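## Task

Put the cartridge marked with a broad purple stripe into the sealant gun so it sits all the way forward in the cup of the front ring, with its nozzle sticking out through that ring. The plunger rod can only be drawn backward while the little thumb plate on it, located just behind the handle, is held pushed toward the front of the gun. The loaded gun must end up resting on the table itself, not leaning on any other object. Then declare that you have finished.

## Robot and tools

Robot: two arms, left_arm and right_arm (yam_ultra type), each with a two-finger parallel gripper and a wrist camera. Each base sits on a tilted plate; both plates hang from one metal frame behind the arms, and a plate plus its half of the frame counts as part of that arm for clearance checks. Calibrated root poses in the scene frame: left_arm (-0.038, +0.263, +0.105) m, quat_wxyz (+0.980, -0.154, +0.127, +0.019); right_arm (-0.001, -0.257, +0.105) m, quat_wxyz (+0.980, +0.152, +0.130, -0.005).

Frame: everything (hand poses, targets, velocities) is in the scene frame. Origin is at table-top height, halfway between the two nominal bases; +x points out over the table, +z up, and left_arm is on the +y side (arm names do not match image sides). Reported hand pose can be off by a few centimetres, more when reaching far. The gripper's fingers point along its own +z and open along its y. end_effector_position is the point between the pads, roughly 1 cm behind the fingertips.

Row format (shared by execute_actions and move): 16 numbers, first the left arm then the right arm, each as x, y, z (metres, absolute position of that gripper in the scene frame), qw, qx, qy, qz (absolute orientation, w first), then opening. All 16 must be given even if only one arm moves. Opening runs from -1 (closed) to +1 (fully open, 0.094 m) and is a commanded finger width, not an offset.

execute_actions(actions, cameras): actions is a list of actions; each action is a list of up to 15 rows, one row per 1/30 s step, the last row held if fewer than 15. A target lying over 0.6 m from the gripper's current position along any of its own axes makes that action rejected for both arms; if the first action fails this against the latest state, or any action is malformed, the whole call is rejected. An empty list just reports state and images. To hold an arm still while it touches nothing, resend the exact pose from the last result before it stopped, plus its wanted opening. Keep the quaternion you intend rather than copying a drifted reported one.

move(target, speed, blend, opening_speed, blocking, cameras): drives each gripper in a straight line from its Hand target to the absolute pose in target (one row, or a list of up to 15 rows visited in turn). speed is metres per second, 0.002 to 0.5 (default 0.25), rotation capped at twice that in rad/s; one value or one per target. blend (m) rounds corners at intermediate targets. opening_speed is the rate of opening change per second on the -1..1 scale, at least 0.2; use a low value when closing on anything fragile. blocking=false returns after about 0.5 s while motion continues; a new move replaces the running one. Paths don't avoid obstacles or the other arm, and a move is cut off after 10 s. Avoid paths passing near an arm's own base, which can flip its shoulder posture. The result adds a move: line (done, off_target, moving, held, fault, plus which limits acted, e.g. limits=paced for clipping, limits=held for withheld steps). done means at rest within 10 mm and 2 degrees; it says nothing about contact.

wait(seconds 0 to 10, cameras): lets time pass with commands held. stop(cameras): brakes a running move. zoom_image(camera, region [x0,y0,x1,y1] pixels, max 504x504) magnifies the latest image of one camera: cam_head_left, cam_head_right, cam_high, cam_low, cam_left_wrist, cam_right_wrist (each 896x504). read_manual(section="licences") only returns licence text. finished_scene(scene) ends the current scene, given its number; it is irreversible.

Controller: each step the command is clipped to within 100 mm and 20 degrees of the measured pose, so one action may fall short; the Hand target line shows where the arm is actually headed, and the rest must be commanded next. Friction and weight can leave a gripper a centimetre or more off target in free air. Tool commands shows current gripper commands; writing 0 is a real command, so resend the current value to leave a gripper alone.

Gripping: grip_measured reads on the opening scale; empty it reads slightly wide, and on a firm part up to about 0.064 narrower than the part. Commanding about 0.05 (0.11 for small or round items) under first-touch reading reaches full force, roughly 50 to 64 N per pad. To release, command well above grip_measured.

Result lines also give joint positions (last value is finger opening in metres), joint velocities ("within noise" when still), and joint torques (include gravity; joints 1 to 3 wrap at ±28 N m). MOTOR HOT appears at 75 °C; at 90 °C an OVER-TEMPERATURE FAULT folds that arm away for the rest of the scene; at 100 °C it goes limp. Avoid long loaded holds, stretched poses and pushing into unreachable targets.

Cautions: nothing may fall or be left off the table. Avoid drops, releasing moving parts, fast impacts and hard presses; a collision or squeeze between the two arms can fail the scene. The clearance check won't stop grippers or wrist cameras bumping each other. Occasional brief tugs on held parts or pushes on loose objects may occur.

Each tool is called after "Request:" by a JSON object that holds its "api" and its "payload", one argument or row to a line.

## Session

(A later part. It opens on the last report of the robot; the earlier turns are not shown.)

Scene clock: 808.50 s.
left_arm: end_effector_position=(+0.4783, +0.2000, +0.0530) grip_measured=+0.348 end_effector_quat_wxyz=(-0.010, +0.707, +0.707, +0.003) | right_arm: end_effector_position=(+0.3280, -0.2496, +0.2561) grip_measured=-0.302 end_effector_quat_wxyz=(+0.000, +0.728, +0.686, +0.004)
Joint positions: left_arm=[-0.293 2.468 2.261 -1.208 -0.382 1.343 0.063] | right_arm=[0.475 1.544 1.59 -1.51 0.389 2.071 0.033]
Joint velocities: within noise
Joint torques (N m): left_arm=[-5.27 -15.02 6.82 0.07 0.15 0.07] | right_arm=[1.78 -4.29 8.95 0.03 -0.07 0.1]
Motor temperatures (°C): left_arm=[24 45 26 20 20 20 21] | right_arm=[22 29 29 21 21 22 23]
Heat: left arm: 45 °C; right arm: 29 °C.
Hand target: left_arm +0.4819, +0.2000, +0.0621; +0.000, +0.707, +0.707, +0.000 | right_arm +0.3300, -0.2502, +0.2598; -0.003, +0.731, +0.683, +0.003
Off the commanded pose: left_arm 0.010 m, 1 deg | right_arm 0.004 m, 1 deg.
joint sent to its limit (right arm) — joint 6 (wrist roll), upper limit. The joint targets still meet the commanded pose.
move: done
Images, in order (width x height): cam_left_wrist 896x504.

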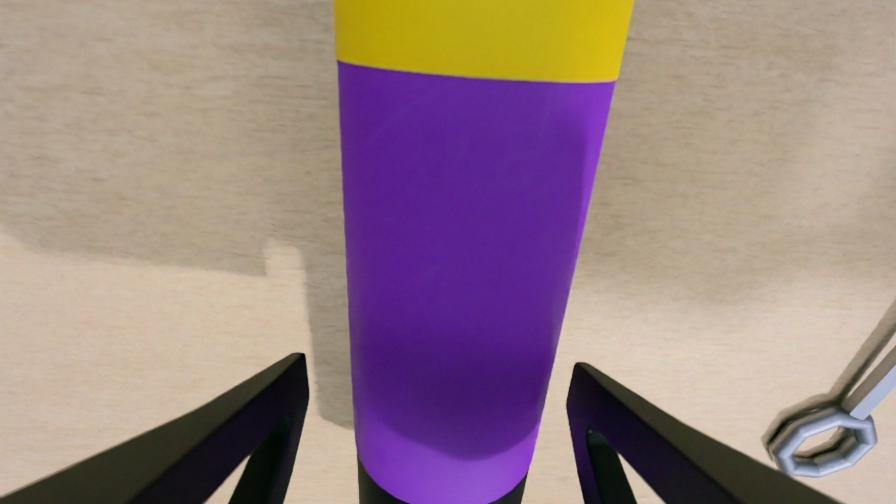

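Request:
{"api": "move", "payload": {
  "target": [
    [0.4825,0.200,0.050,0,0.7071,0.7071,0,0.35,0.33,-0.25,0.26,0,0.7343,0.6788,0,-0.3]
  ],
  "speed": 0.08,
  "cameras": ["cam_left_wrist"]
}}

Scene clock: 815.63 s.
left_arm: end_effector_position=(+0.4813, +0.1993, +0.0529) grip_measured=+0.348 end_effector_quat_wxyz=(-0.005, +0.706, +0.708, +0.006) | right_arm: end_effector_position=(+0.3280, -0.2496, +0.2561) grip_measured=-0.302 end_effector_quat_wxyz=(+0.000, +0.728, +0.686, +0.004)
Joint positions: left_arm=[-0.293 2.468 2.261 -1.195 -0.382 1.346 0.063] | right_arm=[0.475 1.544 1.59 -1.51 0.389 2.071 0.033]
Joint velocities: within noise
Joint torques (N m): left_arm=[-4.55 -14.01 5.24 0.29 0.16 0.12] | right_arm=[1.78 -4.3 8.95 0.03 -0.07 0.09]
Motor temperatures (°C): left_arm=[25 44 26 20 20 20 21] | right_arm=[22 29 29 21 21 22 23]
Heat: left arm: 44 °C; right arm: 29 °C.
Hand target: left_arm +0.4825, +0.2000, +0.0501; +0.000, +0.707, +0.707, +0.000 | right_arm +0.3300, -0.2502, +0.2598; -0.003, +0.731, +0.683, +0.003
Off the commanded pose: left_arm 0.003 m, 1 deg | right_arm 0.004 m, 1 deg.
joint sent to its limit (right arm) — joint 6 (wrist roll), upper limit. The joint targets still meet the commanded pose.
move: done
Images, in order (width x height): cam_left_wrist 896x504.

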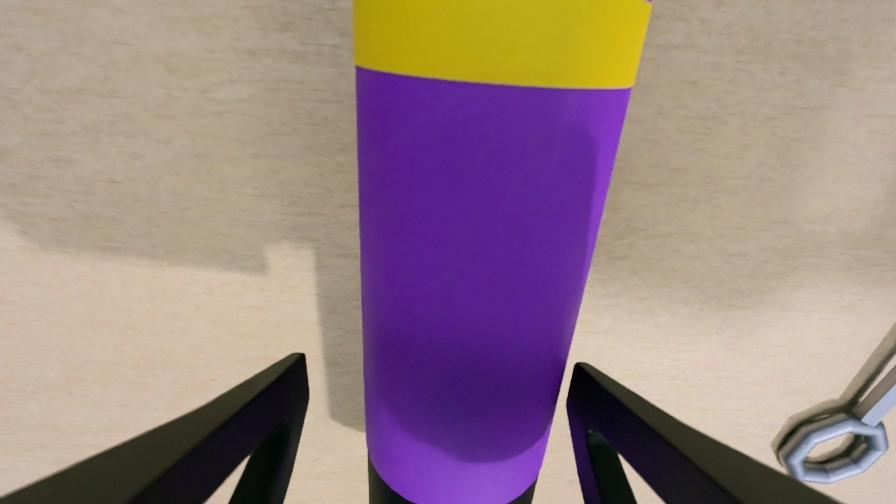

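Request:
{"api": "move", "payload": {
  "target": [
    [0.474,0.200,0.037,0,0.7071,0.7071,0,0.35,0.33,-0.25,0.26,0,0.7343,0.6788,0,-0.3]
  ],
  "speed": 0.08,
  "cameras": ["cam_left_wrist"]
}}

Scene clock: 821.53 s.
left_arm: end_effector_position=(+0.4720, +0.1953, +0.0293) grip_measured=+0.348 end_effector_quat_wxyz=(-0.011, +0.709, +0.706, +0.002) | right_arm: end_effector_position=(+0.3280, -0.2496, +0.2561) grip_measured=-0.302 end_effector_quat_wxyz=(+0.000, +0.728, +0.686, +0.004)
Joint positions: left_arm=[-0.287 2.468 2.163 -1.11 -0.381 1.352 0.063] | right_arm=[0.475 1.544 1.59 -1.51 0.389 2.071 0.033]
Joint velocities: within noise
Joint torques (N m): left_arm=[-4.46 -16.85 3.75 0.27 0.18 0.11] | right_arm=[1.78 -4.3 8.96 0.03 -0.07 0.09]
Motor temperatures (°C): left_arm=[24 43 26 20 20 20 21] | right_arm=[22 29 30 21 21 22 23]
Heat: left arm: 43 °C; right arm: 30 °C.
Hand target: left_arm +0.4739, +0.2000, +0.0369; -0.001, +0.707, +0.707, +0.000 | right_arm +0.3300, -0.2502, +0.2598; -0.003, +0.731, +0.683, +0.003
Off the commanded pose: left_arm 0.009 m, 1 deg | right_arm 0.004 m, 1 deg.
joint sent to its limit (right arm) — joint 6 (wrist roll), upper limit. The joint targets still meet the commanded pose.
move: done
Images, in order (width x height): cam_left_wrist 896x504.

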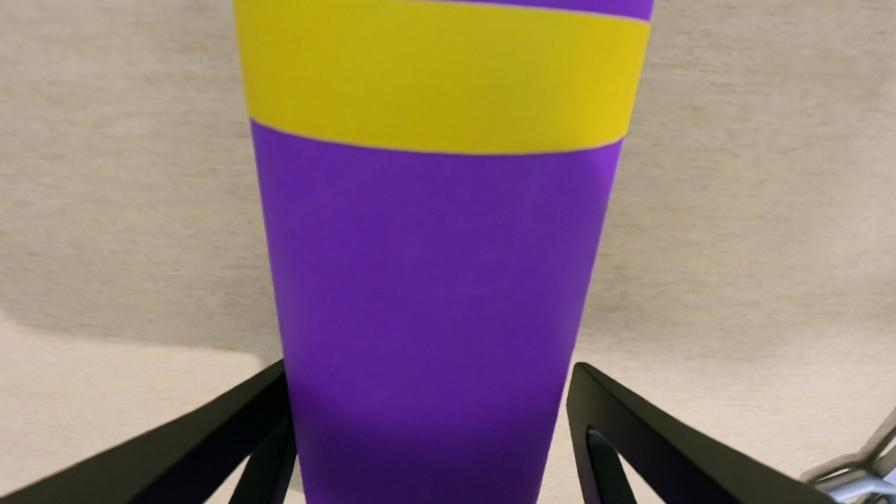

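Request:
{"api": "move", "payload": {
  "target": [
    [0.479,0.203,0.058,0,0.7071,0.7071,0,0.35,0.33,-0.25,0.26,0,0.7343,0.6788,0,-0.3]
  ],
  "speed": 0.08,
  "cameras": ["cam_left_wrist"]
}}

Scene clock: 833.40 s.
left_arm: end_effector_position=(+0.4709, +0.1996, +0.0395) grip_measured=+0.348 end_effector_quat_wxyz=(-0.018, +0.711, +0.703, -0.002) | right_arm: end_effector_position=(+0.3280, -0.2496, +0.2561) grip_measured=-0.302 end_effector_quat_wxyz=(+0.000, +0.728, +0.686, +0.004)
Joint positions: left_arm=[-0.287 2.468 2.207 -1.173 -0.381 1.353 0.063] | right_arm=[0.475 1.544 1.59 -1.51 0.389 2.071 0.033]
Joint velocities: within noise
Joint torques (N m): left_arm=[-5.11 -16.94 6.72 0.04 0.16 0.04] | right_arm=[1.78 -4.29 8.95 0.03 -0.07 0.09]
Motor temperatures (°C): left_arm=[24 44 26 20 20 20 21] | right_arm=[22 29 30 21 21 22 23]
Heat: left arm: 44 °C; right arm: 30 °C.
Hand target: left_arm +0.4788, +0.2031, +0.0579; +0.000, +0.707, +0.707, +0.000 | right_arm +0.3300, -0.2502, +0.2598; -0.003, +0.731, +0.683, +0.003
Off the commanded pose: left_arm 0.020 m, 2 deg | right_arm 0.004 m, 1 deg.
joint sent to its limit (right arm) — joint 6 (wrist roll), upper limit. The joint targets still meet the commanded pose.
move: off_target (left_arm)
Images, in order (width x height): cam_left_wrist 896x504.

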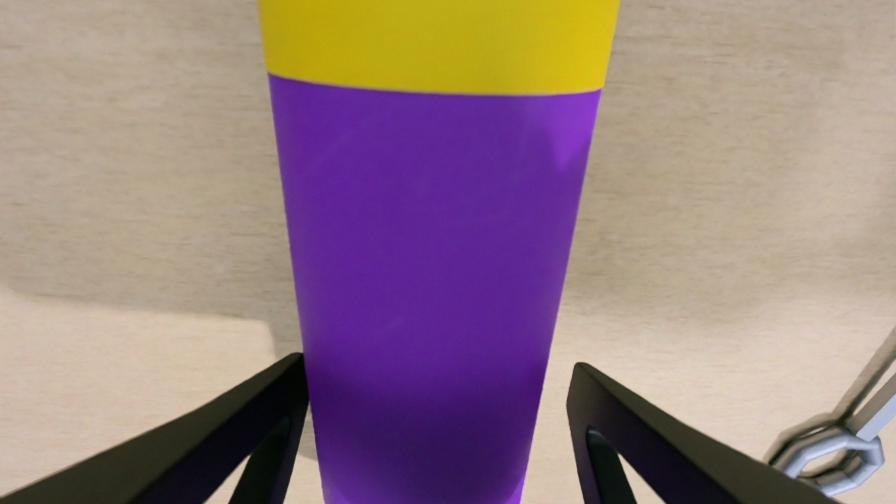

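Request:
{"api": "move", "payload": {
  "target": [
    [0.480,0.203,0.060,0,0.7071,0.7071,0,-0.4,0.33,-0.25,0.26,0,0.7343,0.6788,0,-0.3]
  ],
  "speed": 0.08,
  "opening_speed": 0.5,
  "cameras": ["cam_left_wrist"]
}}

Scene clock: 838.67 s.
left_arm: end_effector_position=(+0.4732, +0.2005, +0.0431) grip_measured=+0.001 end_effector_quat_wxyz=(-0.016, +0.710, +0.704, -0.001) | right_arm: end_effector_position=(+0.3280, -0.2496, +0.2561) grip_measured=-0.302 end_effector_quat_wxyz=(+0.000, +0.728, +0.686, +0.004)
Joint positions: left_arm=[-0.287 2.468 2.223 -1.183 -0.381 1.353 0.047] | right_arm=[0.475 1.544 1.59 -1.51 0.389 2.071 0.033]
Joint velocities: within noise
Joint torques (N m): left_arm=[-5.19 -16.55 6.84 0.02 0.15 0.03] | right_arm=[1.78 -4.3 8.96 0.03 -0.06 0.09]
Motor temperatures (°C): left_arm=[24 44 26 20 20 20 21] | right_arm=[22 29 30 21 21 22 23]
Heat: left arm: 44 °C; right arm: 30 °C.
Hand target: left_arm +0.4798, +0.2031, +0.0599; +0.000, +0.707, +0.707, +0.000 | right_arm +0.3300, -0.2502, +0.2598; -0.002, +0.731, +0.683, +0.003
Off the commanded pose: left_arm 0.018 m, 2 deg | right_arm 0.004 m, 1 deg.
joint sent to its limit (right arm) — joint 6 (wrist roll), upper limit. The joint targets still meet the commanded pose.
move: off_target (left_arm)
Images, in order (width x height): cam_left_wrist 896x504.

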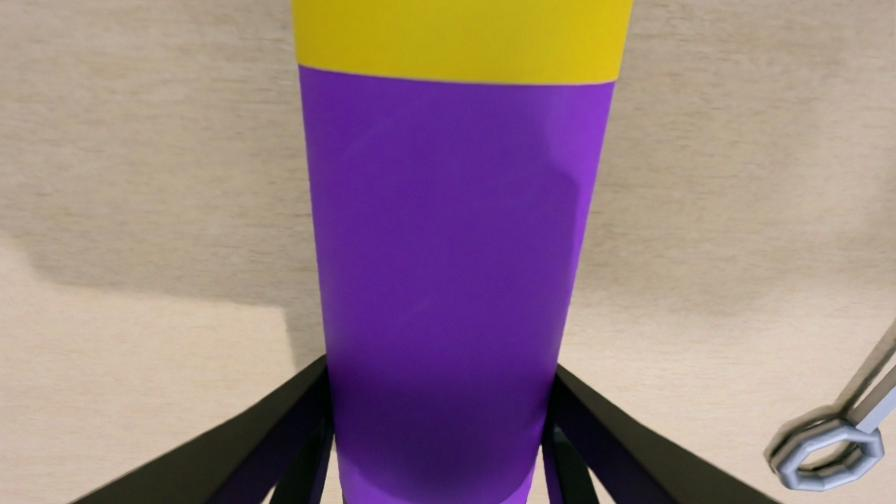

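Request:
{"api": "move", "payload": {
  "target": [
    [0.44,0.18,0.13,0,0.7071,0.7071,0,-0.4,0.26,-0.36,0.20,0,0.7343,0.6788,0,-0.3],
    [0.33,0.05,0.18,0,0.7495,0.6620,0,-0.4,0.25,-0.36,0.15,0,0.7343,0.6788,0,-0.3],
    [0.294,0.0,0.14,-0.0807,0.7439,0.6571,0.0913,-0.4,0.25,-0.36,0.15,0,0.7343,0.6788,0,-0.3]
  ],
  "speed": [0.15,0.2,0.12]
}}

Scene clock: 875.50 s.
left_arm: end_effector_position=(+0.2959, +0.0088, +0.1324) grip_measured=+0.001 end_effector_quat_wxyz=(-0.089, +0.740, +0.661, +0.083) | right_arm: end_effector_position=(+0.2522, -0.3603, +0.1500) grip_measured=-0.302 end_effector_quat_wxyz=(-0.004, +0.734, +0.679, -0.006)
Joint positions: left_arm=[-0.938 2.49 2.1 -1.499 -0.536 0.665 0.047] | right_arm=[-0.105 1.165 0.953 -1.071 0.276 1.495 0.033]
Joint velocities: within noise
Joint torques (N m): left_arm=[-7.86 -11.66 7.45 -0.27 -0.16 -0.13] | right_arm=[0.47 -5.74 4.45 0.35 -0.06 -0.05]
Motor temperatures (°C): left_arm=[25 45 26 20 20 20 22] | right_arm=[22 29 29 21 21 22 23]
Heat: left arm: 45 °C; right arm: 29 °C.
Hand target: left_arm +0.2937, +0.0002, +0.1400; -0.080, +0.744, +0.657, +0.091 | right_arm +0.2500, -0.3600, +0.1499; +0.000, +0.734, +0.679, +0.000
Off the commanded pose: left_arm 0.012 m, 1 deg | right_arm 0.002 m, 1 deg.
move: off_target (left_arm)

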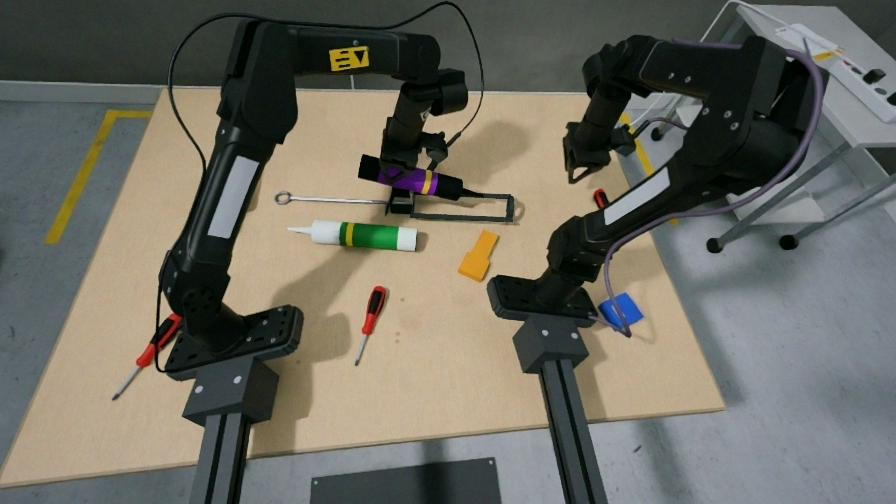

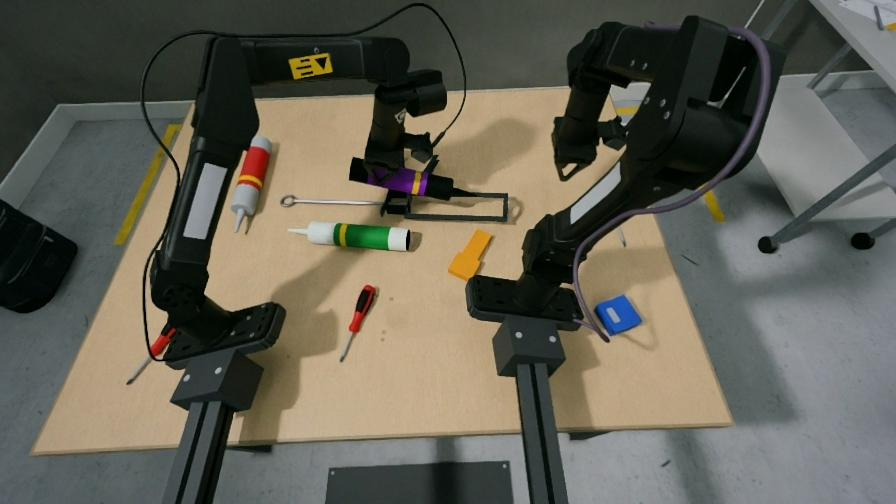

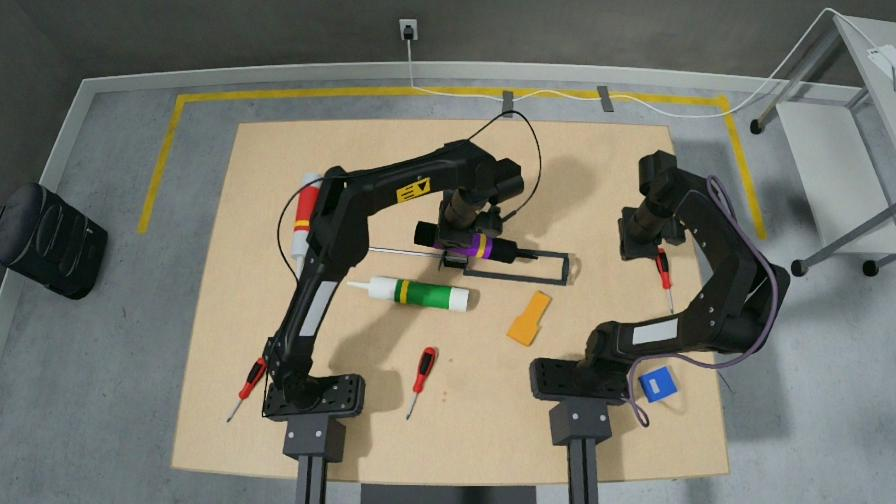

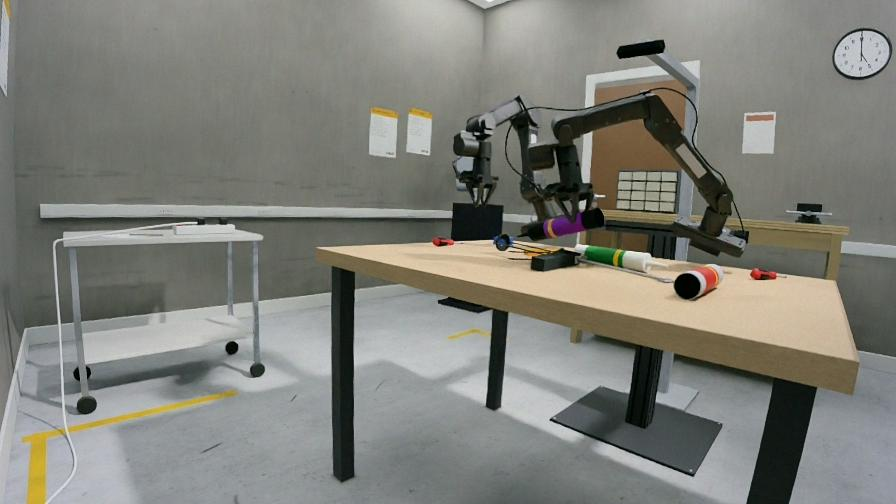

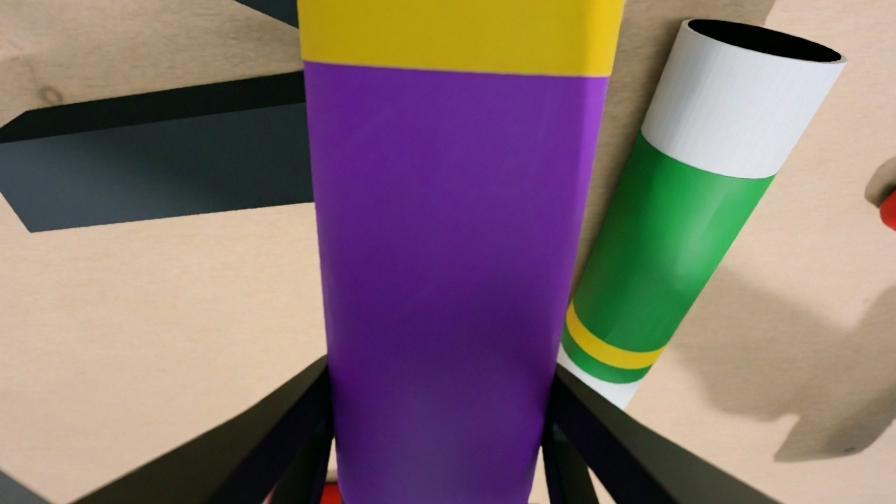

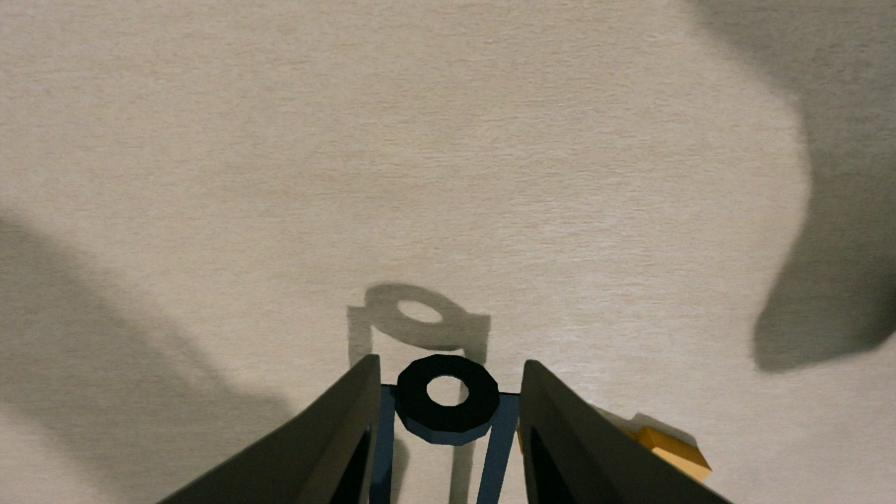

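Request:
{"api": "move", "payload": {
  "target": [
    [0.290,-0.034,0.116,-0.0807,0.7439,0.6571,0.0913,-0.4,0.25,-0.327,0.15,0,0.7343,0.6788,0,-0.3]
  ],
  "speed": [0.1]
}}

Scene clock: 893.53 s.
left_arm: end_effector_position=(+0.2951, -0.0236, +0.1083) grip_measured=+0.001 end_effector_quat_wxyz=(-0.089, +0.739, +0.662, +0.088) | right_arm: end_effector_position=(+0.2545, -0.3269, +0.1525) grip_measured=-0.302 end_effector_quat_wxyz=(-0.003, +0.735, +0.678, +0.008)
Joint positions: left_arm=[-0.961 2.651 2.271 -1.522 -0.537 0.637 0.047] | right_arm=[0.053 1.165 0.927 -1.07 0.301 1.651 0.033]
Joint velocities: within noise
Joint torques (N m): left_arm=[-8.4 -12.52 7.43 -0.29 -0.08 -0.11] | right_arm=[1.57 -4.1 4.45 0.29 0.15 0.08]
Motor temperatures (°C): left_arm=[26 42 27 20 21 20 22] | right_arm=[21 29 28 21 21 22 23]
Heat: left arm: 42 °C; right arm: 29 °C.
Hand target: left_arm +0.2898, -0.0337, +0.1159; -0.080, +0.744, +0.657, +0.091 | right_arm +0.2501, -0.3270, +0.1501; +0.000, +0.734, +0.679, +0.000
Off the commanded pose: left_arm 0.014 m, 1 deg | right_arm 0.005 m, 1 deg.
move: off_target (left_arm)

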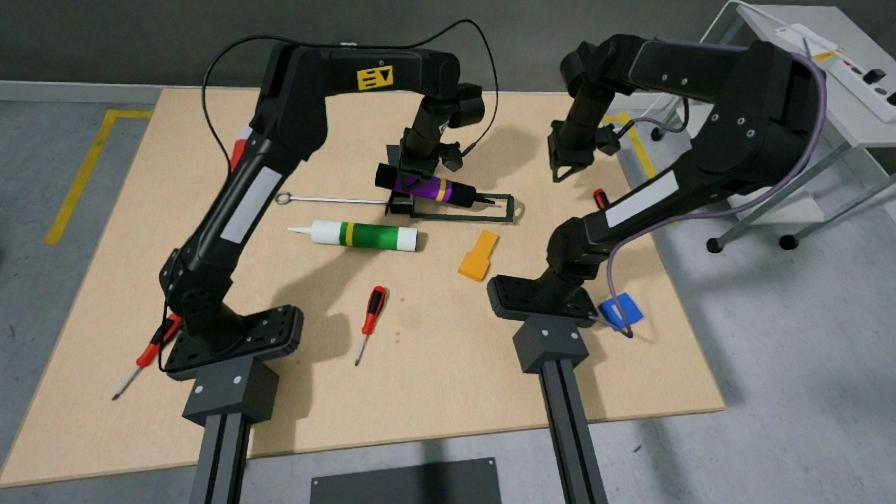

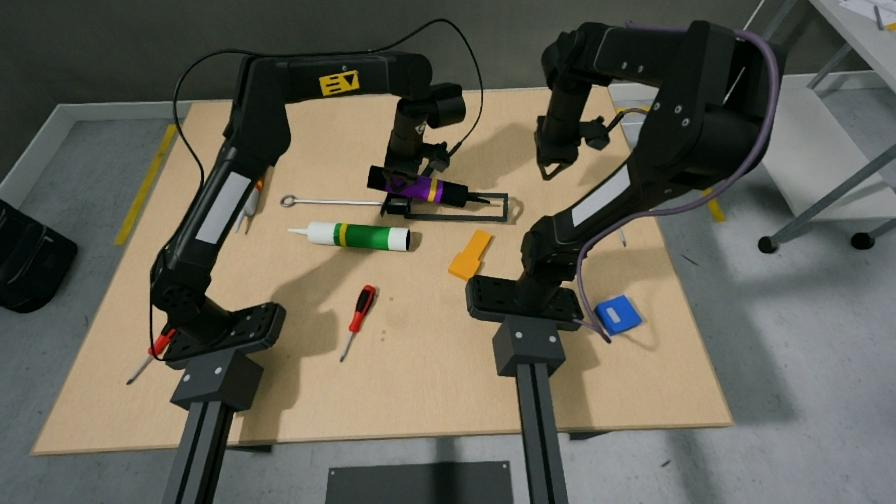

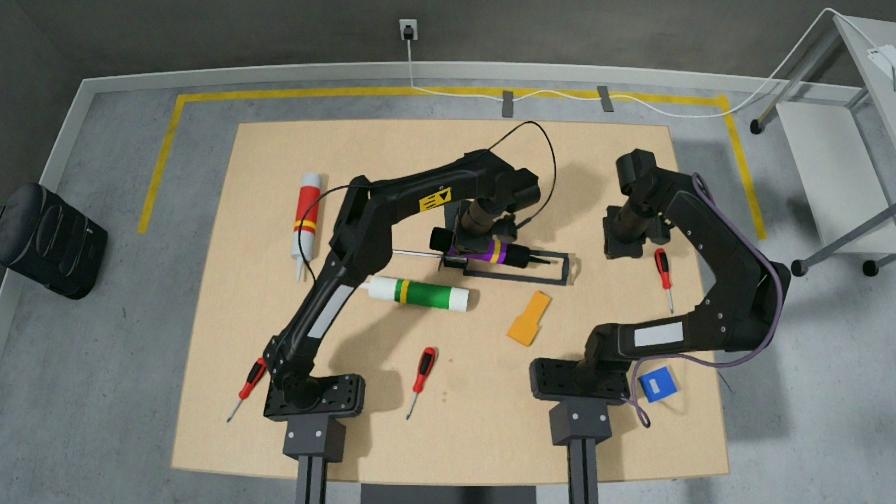

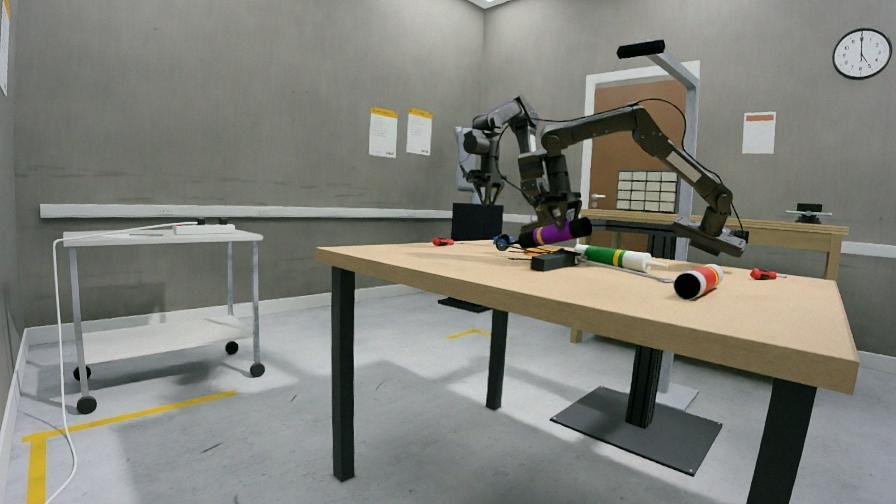

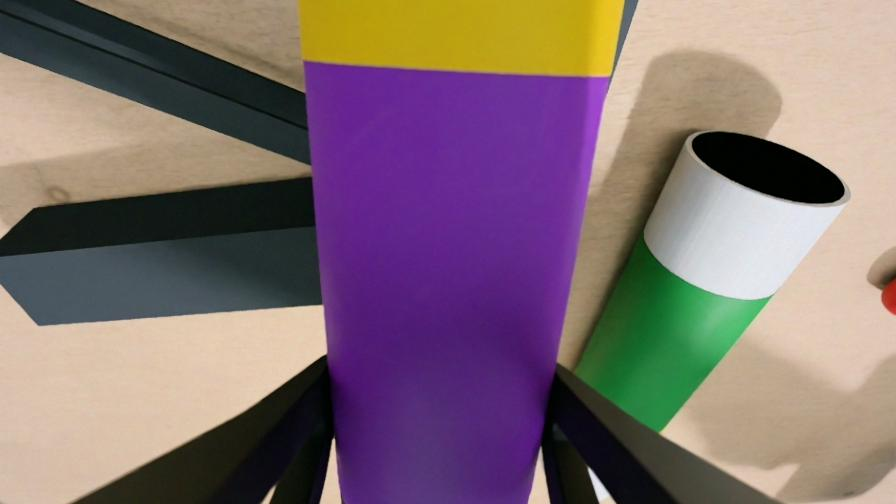

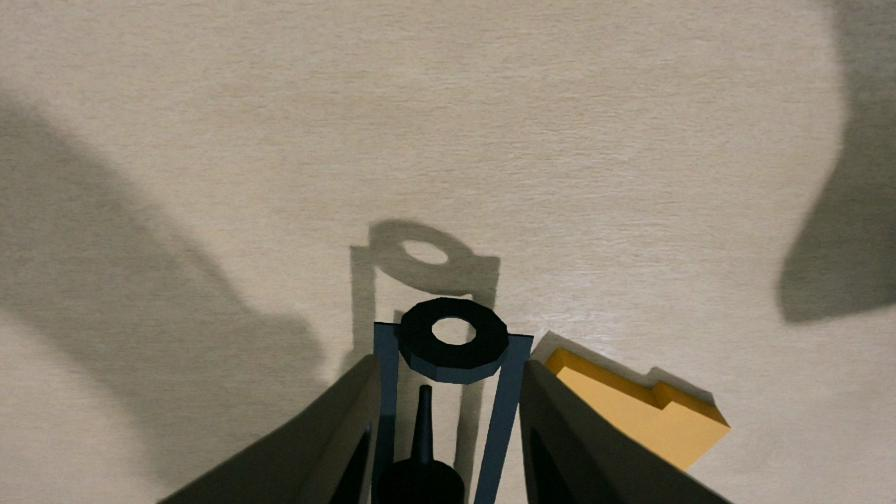

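Request:
{"api": "move", "payload": {
  "target": [
    [0.286,-0.050,0.111,-0.0780,0.7626,0.6353,0.0936,-0.4,0.25,-0.327,0.15,0,0.7343,0.6788,0,-0.3]
  ],
  "speed": [0.06],
  "cameras": ["cam_right_wrist","cam_head_left","cam_low"]
}}

Scene clock: 917.67 s.
left_arm: end_effector_position=(+0.2920, -0.0397, +0.1046) grip_measured=+0.001 end_effector_quat_wxyz=(-0.084, +0.750, +0.650, +0.089) | right_arm: end_effector_position=(+0.2545, -0.3271, +0.1525) grip_measured=-0.302 end_effector_quat_wxyz=(-0.003, +0.736, +0.677, +0.007)
Joint positions: left_arm=[-0.983 2.713 2.355 -1.543 -0.537 0.651 0.047] | right_arm=[0.053 1.165 0.927 -1.07 0.302 1.652 0.033]
Joint velocities: within noise
Joint torques (N m): left_arm=[-8.55 -12.45 7.5 -0.25 -0.13 0.12] | right_arm=[1.57 -4.1 4.44 0.29 0.15 0.1]
Motor temperatures (°C): left_arm=[27 46 28 20 20 20 22] | right_arm=[21 29 27 21 21 22 23]
Heat: left arm: 46 °C; right arm: 29 °C.
Hand target: left_arm +0.2857, -0.0497, +0.1109; -0.077, +0.763, +0.635, +0.094 | right_arm +0.2501, -0.3270, +0.1500; +0.000, +0.734, +0.679, +0.000
Off the commanded pose: left_arm 0.014 m, 2 deg | right_arm 0.005 m, 1 deg.
move: off_target (left_arm)
Images, in order (width x height): cam_head_left 896x504, cam_low 896x504, cam_right_wrist 896x504.

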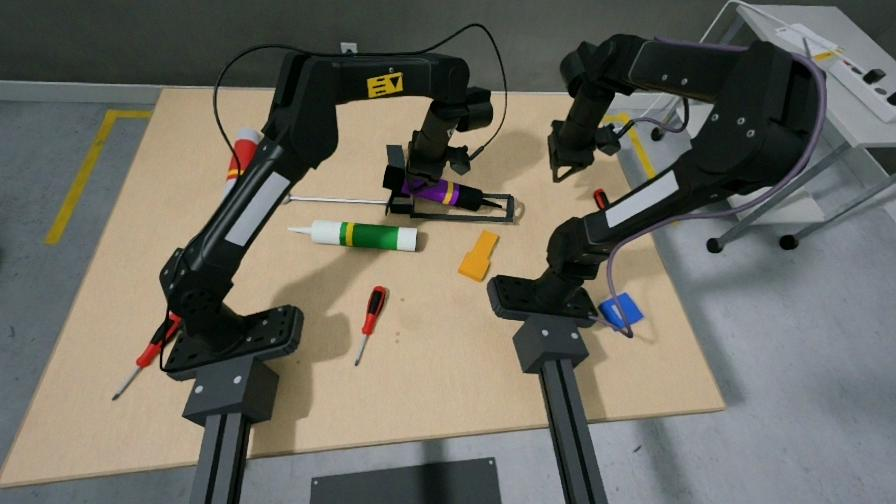

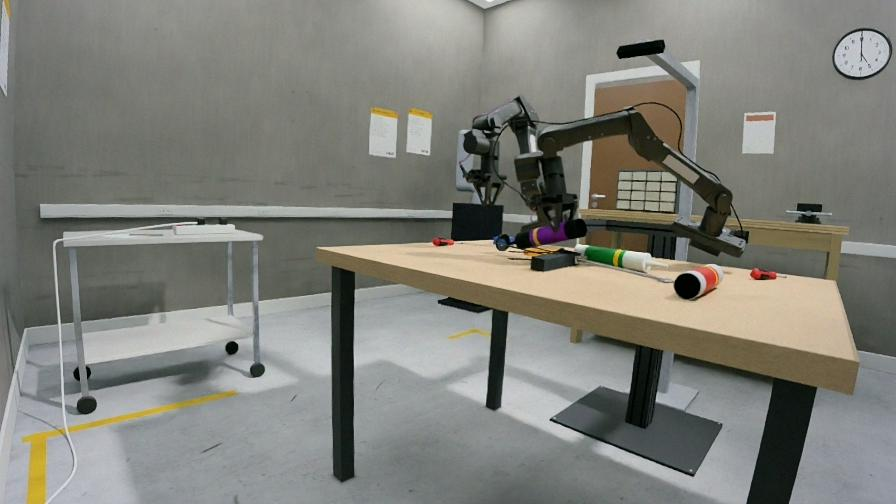

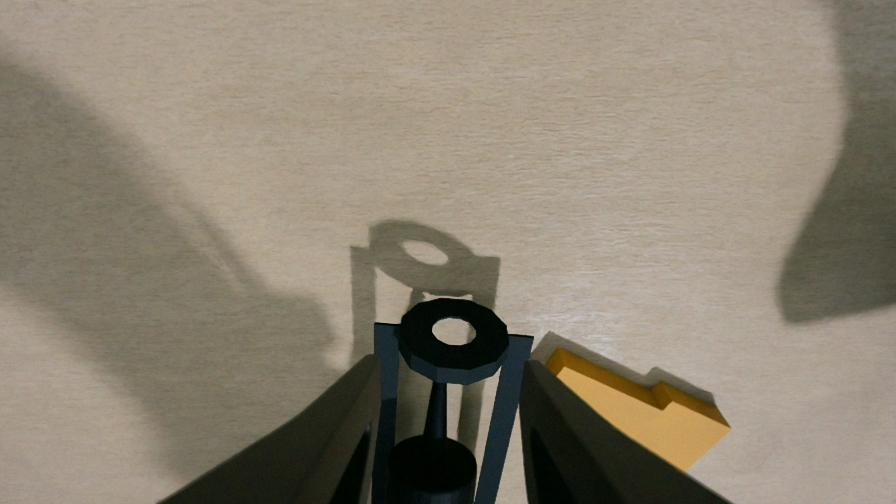

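Request:
{"api": "zoom_image", "payload": {
  "camera": "cam_right_wrist",
  "region": [350, 260, 560, 504]
}}

Scaled by 2.066 from the camera's 896x504 image, which has a finer 1280x720 frame.

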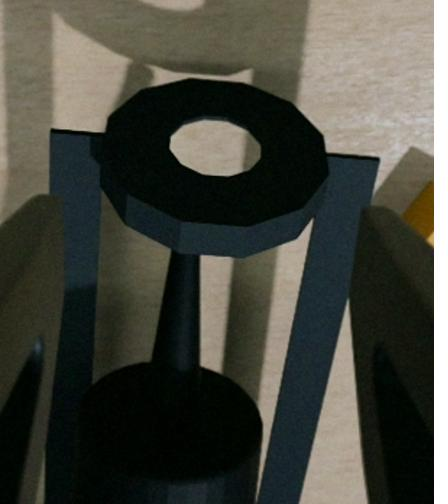

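Request:
{"api": "move", "payload": {
  "target": [
    [0.284,-0.060,0.105,-0.0772,0.7681,0.6287,0.0943,-0.4,0.25,-0.327,0.15,0,0.7343,0.6788,0,-0.3]
  ],
  "speed": [0.05],
  "cameras": ["cam_right_wrist"]
}}

Request:
{"api": "zoom_image", "payload": {
  "camera": "cam_right_wrist",
  "region": [350, 260, 560, 504]
}}

Scene clock: 932.83 s.
left_arm: end_effector_position=(+0.2911, -0.0492, +0.0986) grip_measured=+0.001 end_effector_quat_wxyz=(-0.083, +0.755, +0.644, +0.089) | right_arm: end_effector_position=(+0.2545, -0.3271, +0.1525) grip_measured=-0.302 end_effector_quat_wxyz=(-0.003, +0.736, +0.677, +0.007)
Joint positions: left_arm=[-0.99 2.766 2.426 -1.561 -0.537 0.659 0.047] | right_arm=[0.053 1.165 0.927 -1.07 0.302 1.652 0.033]
Joint velocities: within noise
Joint torques (N m): left_arm=[-8.8 -12.63 7.51 -0.24 -0.13 0.11] | right_arm=[1.57 -4.1 4.45 0.29 0.14 0.1]
Motor temperatures (°C): left_arm=[27 47 29 20 21 20 22] | right_arm=[21 28 27 21 21 22 23]
Heat: left arm: 47 °C; right arm: 28 °C.
Hand target: left_arm +0.2838, -0.0597, +0.1049; -0.076, +0.768, +0.629, +0.094 | right_arm +0.2501, -0.3270, +0.1500; +0.000, +0.734, +0.679, +0.000
Off the commanded pose: left_arm 0.014 m, 2 deg | right_arm 0.005 m, 1 deg.
move: off_target (left_arm)
Images, in order (width x height): cam_right_wrist 896x504.

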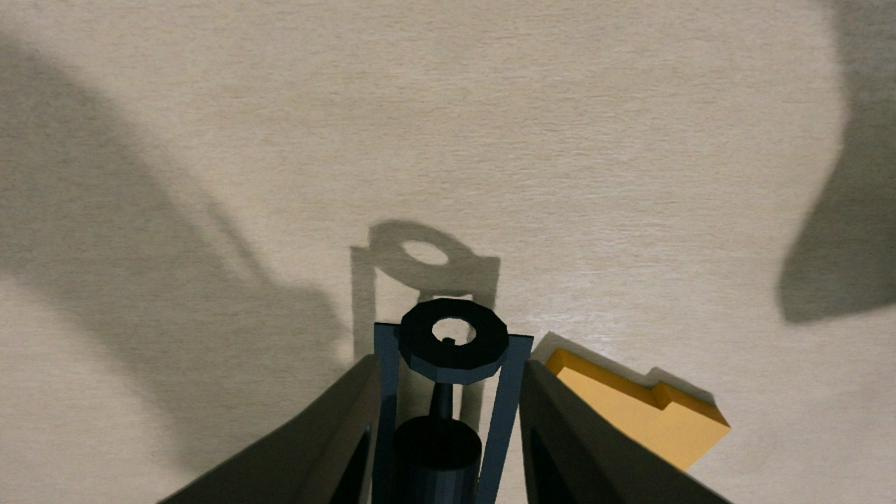

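Scaled by 2.066 from the camera's 896x504 image, which has a finer 1280x720 frame.

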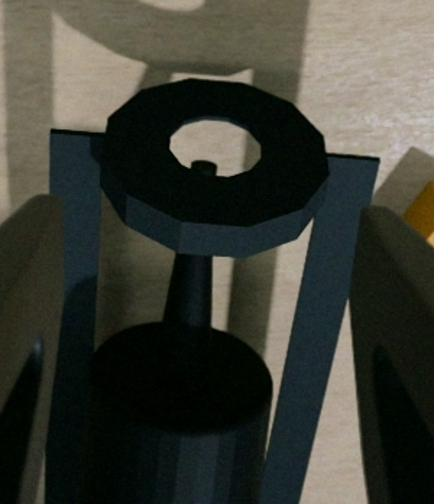

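Request:
{"api": "move", "payload": {
  "target": [
    [0.2800,-0.075,0.1010,-0.0770,0.7694,0.6270,0.0945,-0.4,0.25,-0.327,0.15,0,0.7343,0.6788,0,-0.3]
  ],
  "speed": [0.04],
  "cameras": ["cam_right_wrist"]
}}

Request:
{"api": "zoom_image", "payload": {
  "camera": "cam_right_wrist",
  "region": [350, 260, 560, 504]
}}

Scene clock: 944.50 s.
left_arm: end_effector_position=(+0.2880, -0.0617, +0.0949) grip_measured=+0.001 end_effector_quat_wxyz=(-0.076, +0.760, +0.639, +0.091) | right_arm: end_effector_position=(+0.2545, -0.3271, +0.1525) grip_measured=-0.302 end_effector_quat_wxyz=(-0.003, +0.736, +0.677, +0.007)
Joint positions: left_arm=[-1.007 2.818 2.496 -1.576 -0.539 0.659 0.047] | right_arm=[0.053 1.165 0.927 -1.07 0.302 1.652 0.033]
Joint velocities: within noise
Joint torques (N m): left_arm=[-8.98 -12.75 7.56 -0.19 -0.08 0.08] | right_arm=[1.58 -4.1 4.44 0.28 0.14 0.09]
Motor temperatures (°C): left_arm=[27 44 28 20 21 20 22] | right_arm=[21 28 27 21 21 22 23]
Heat: left arm: 44 °C; right arm: 28 °C.
Hand target: left_arm +0.2796, -0.0743, +0.1008; -0.066, +0.771, +0.627, +0.093 | right_arm +0.2501, -0.3270, +0.1500; +0.000, +0.734, +0.679, +0.000
Off the commanded pose: left_arm 0.017 m, 2 deg | right_arm 0.005 m, 1 deg.
joint sent to its limit (left arm) — joint 4 (wrist pitch), lower limit. The joint targets still meet the commanded pose.
move: off_target (left_arm)
Images, in order (width x height): cam_right_wrist 896x504.

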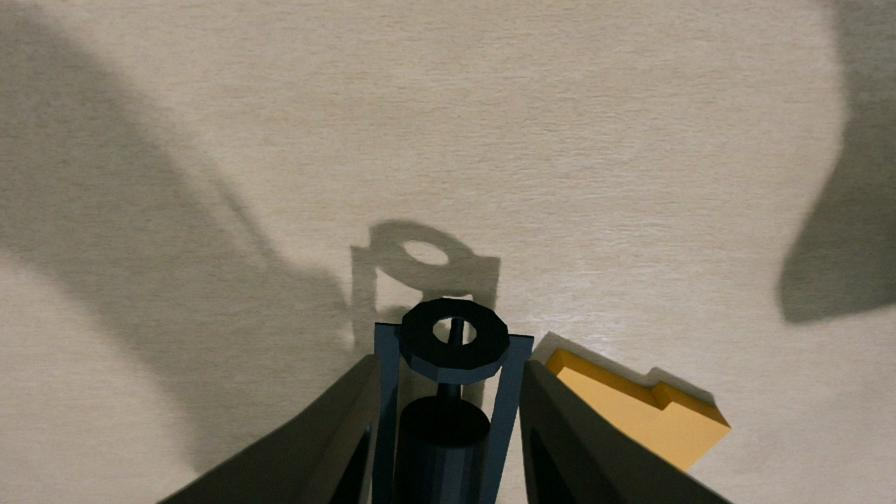

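Scaled by 2.066 from the camera's 896x504 image, which has a finer 1280x720 frame.

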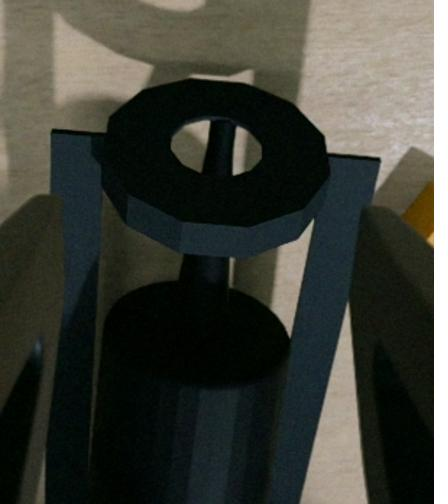

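Request:
{"api": "move", "payload": {
  "target": [
    [0.2785,-0.089,0.0985,-0.0770,0.7694,0.6270,0.0945,-0.4,0.25,-0.327,0.15,0,0.7343,0.6788,0,-0.3]
  ],
  "speed": [0.04],
  "cameras": ["cam_right_wrist","cam_head_left","cam_low"]
}}

Request:
{"api": "zoom_image", "payload": {
  "camera": "cam_right_wrist",
  "region": [350, 260, 560, 504]
}}

Request:
{"api": "zoom_image", "payload": {
  "camera": "cam_low",
  "region": [440, 180, 680, 300]
}}

Scene clock: 980.80 s.
left_arm: end_effector_position=(+0.2891, -0.0670, +0.0927) grip_measured=+0.001 end_effector_quat_wxyz=(-0.074, +0.761, +0.637, +0.096) | right_arm: end_effector_position=(+0.2545, -0.3271, +0.1525) grip_measured=-0.302 end_effector_quat_wxyz=(-0.003, +0.736, +0.677, +0.007)
Joint positions: left_arm=[-1.013 2.858 2.561 -1.599 -0.549 0.659 0.047] | right_arm=[0.053 1.165 0.927 -1.07 0.302 1.652 0.033]
Joint velocities: within noise
Joint torques (N m): left_arm=[-9.84 -12.7 7.66 0.06 0.03 0.08] | right_arm=[1.57 -4.08 4.46 0.29 0.14 0.1]
Motor temperatures (°C): left_arm=[28 42 29 20 20 20 23] | right_arm=[21 28 27 21 21 22 23]
Heat: left arm: 42 °C; right arm: 28 °C.
Hand target: left_arm +0.2778, -0.0878, +0.0983; -0.052, +0.772, +0.627, +0.091 | right_arm +0.2501, -0.3270, +0.1500; +0.000, +0.734, +0.679, +0.000
Off the commanded pose: left_arm 0.025 m, 2 deg | right_arm 0.005 m, 1 deg.
joint read past its limit (left arm) — joint 4 (wrist pitch), lower limit.
joint sent to its limit (left arm) — joint 4 (wrist pitch), lower limit. The joint targets are off in orientation, not in position.
move: off_target (left_arm)
Images, in order (width x height): cam_head_left 896x504, cam_low 896x504, cam_right_wrist 896x504.

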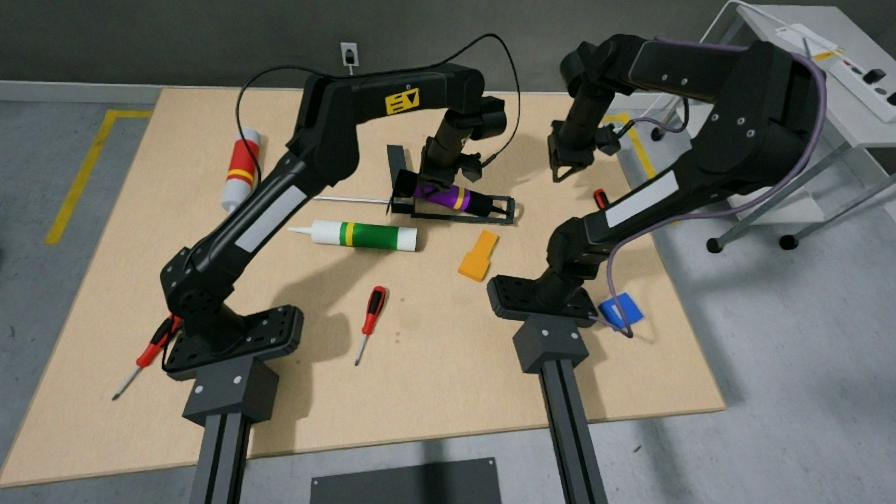

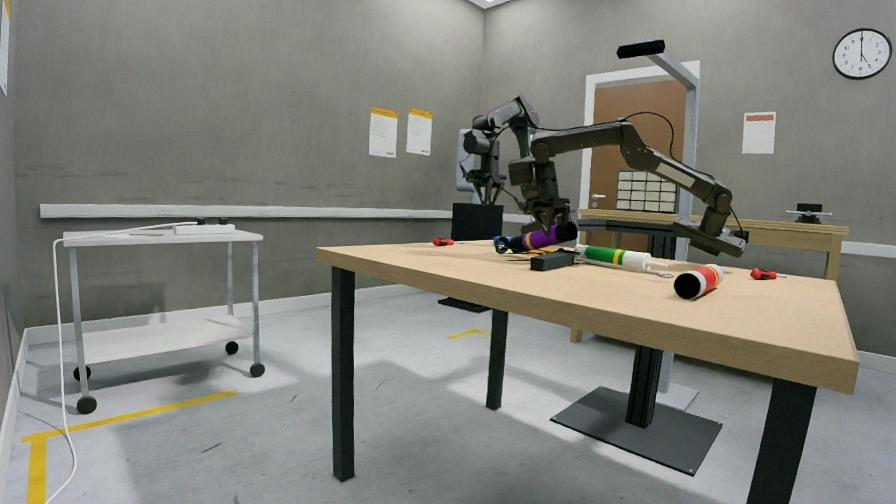

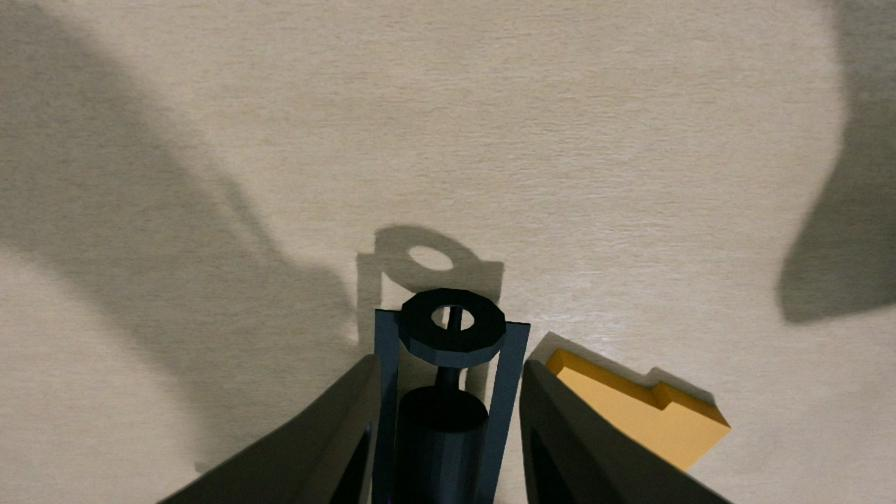

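Scaled by 2.066 from the camera's 896x504 image, which has a finer 1280x720 frame.

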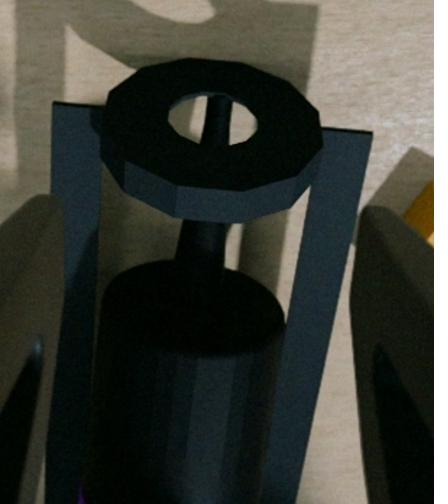

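Scaled by 2.100 from the camera's 896x504 image, which has a finer 1280x720 frame.

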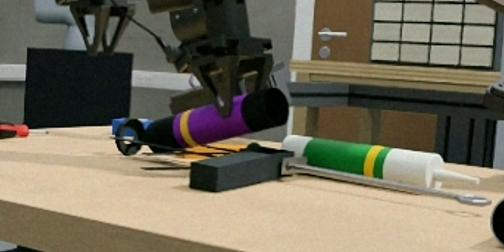

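Request:
{"api": "zoom_image", "payload": {
  "camera": "cam_head_left",
  "region": [360, 150, 540, 250]
}}

Request:
{"api": "zoom_image", "payload": {
  "camera": "cam_low",
  "region": [480, 210, 600, 280]
}}

Scaled by 2.800 from the camera's 896x504 image, which has a finer 1280x720 frame.

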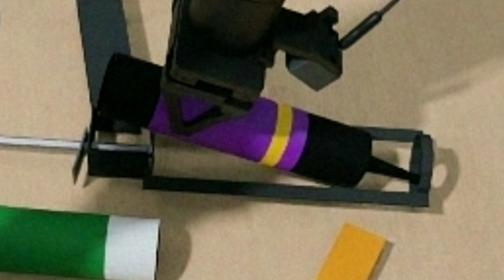

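Scaled by 4.200 from the camera's 896x504 image, which has a finer 1280x720 frame.

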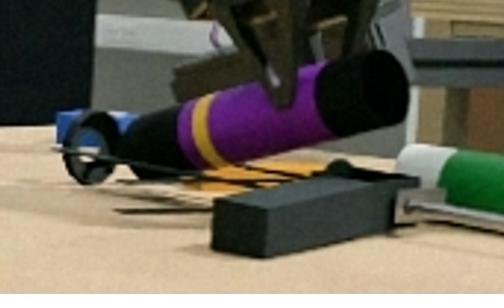

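Request:
{"api": "zoom_image", "payload": {
  "camera": "cam_right_wrist",
  "region": [410, 280, 500, 370]
}}

Scaled by 5.600 from the camera's 896x504 image, which has a finer 1280x720 frame.

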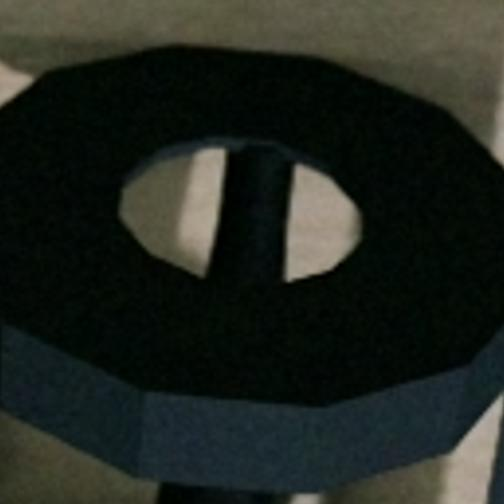

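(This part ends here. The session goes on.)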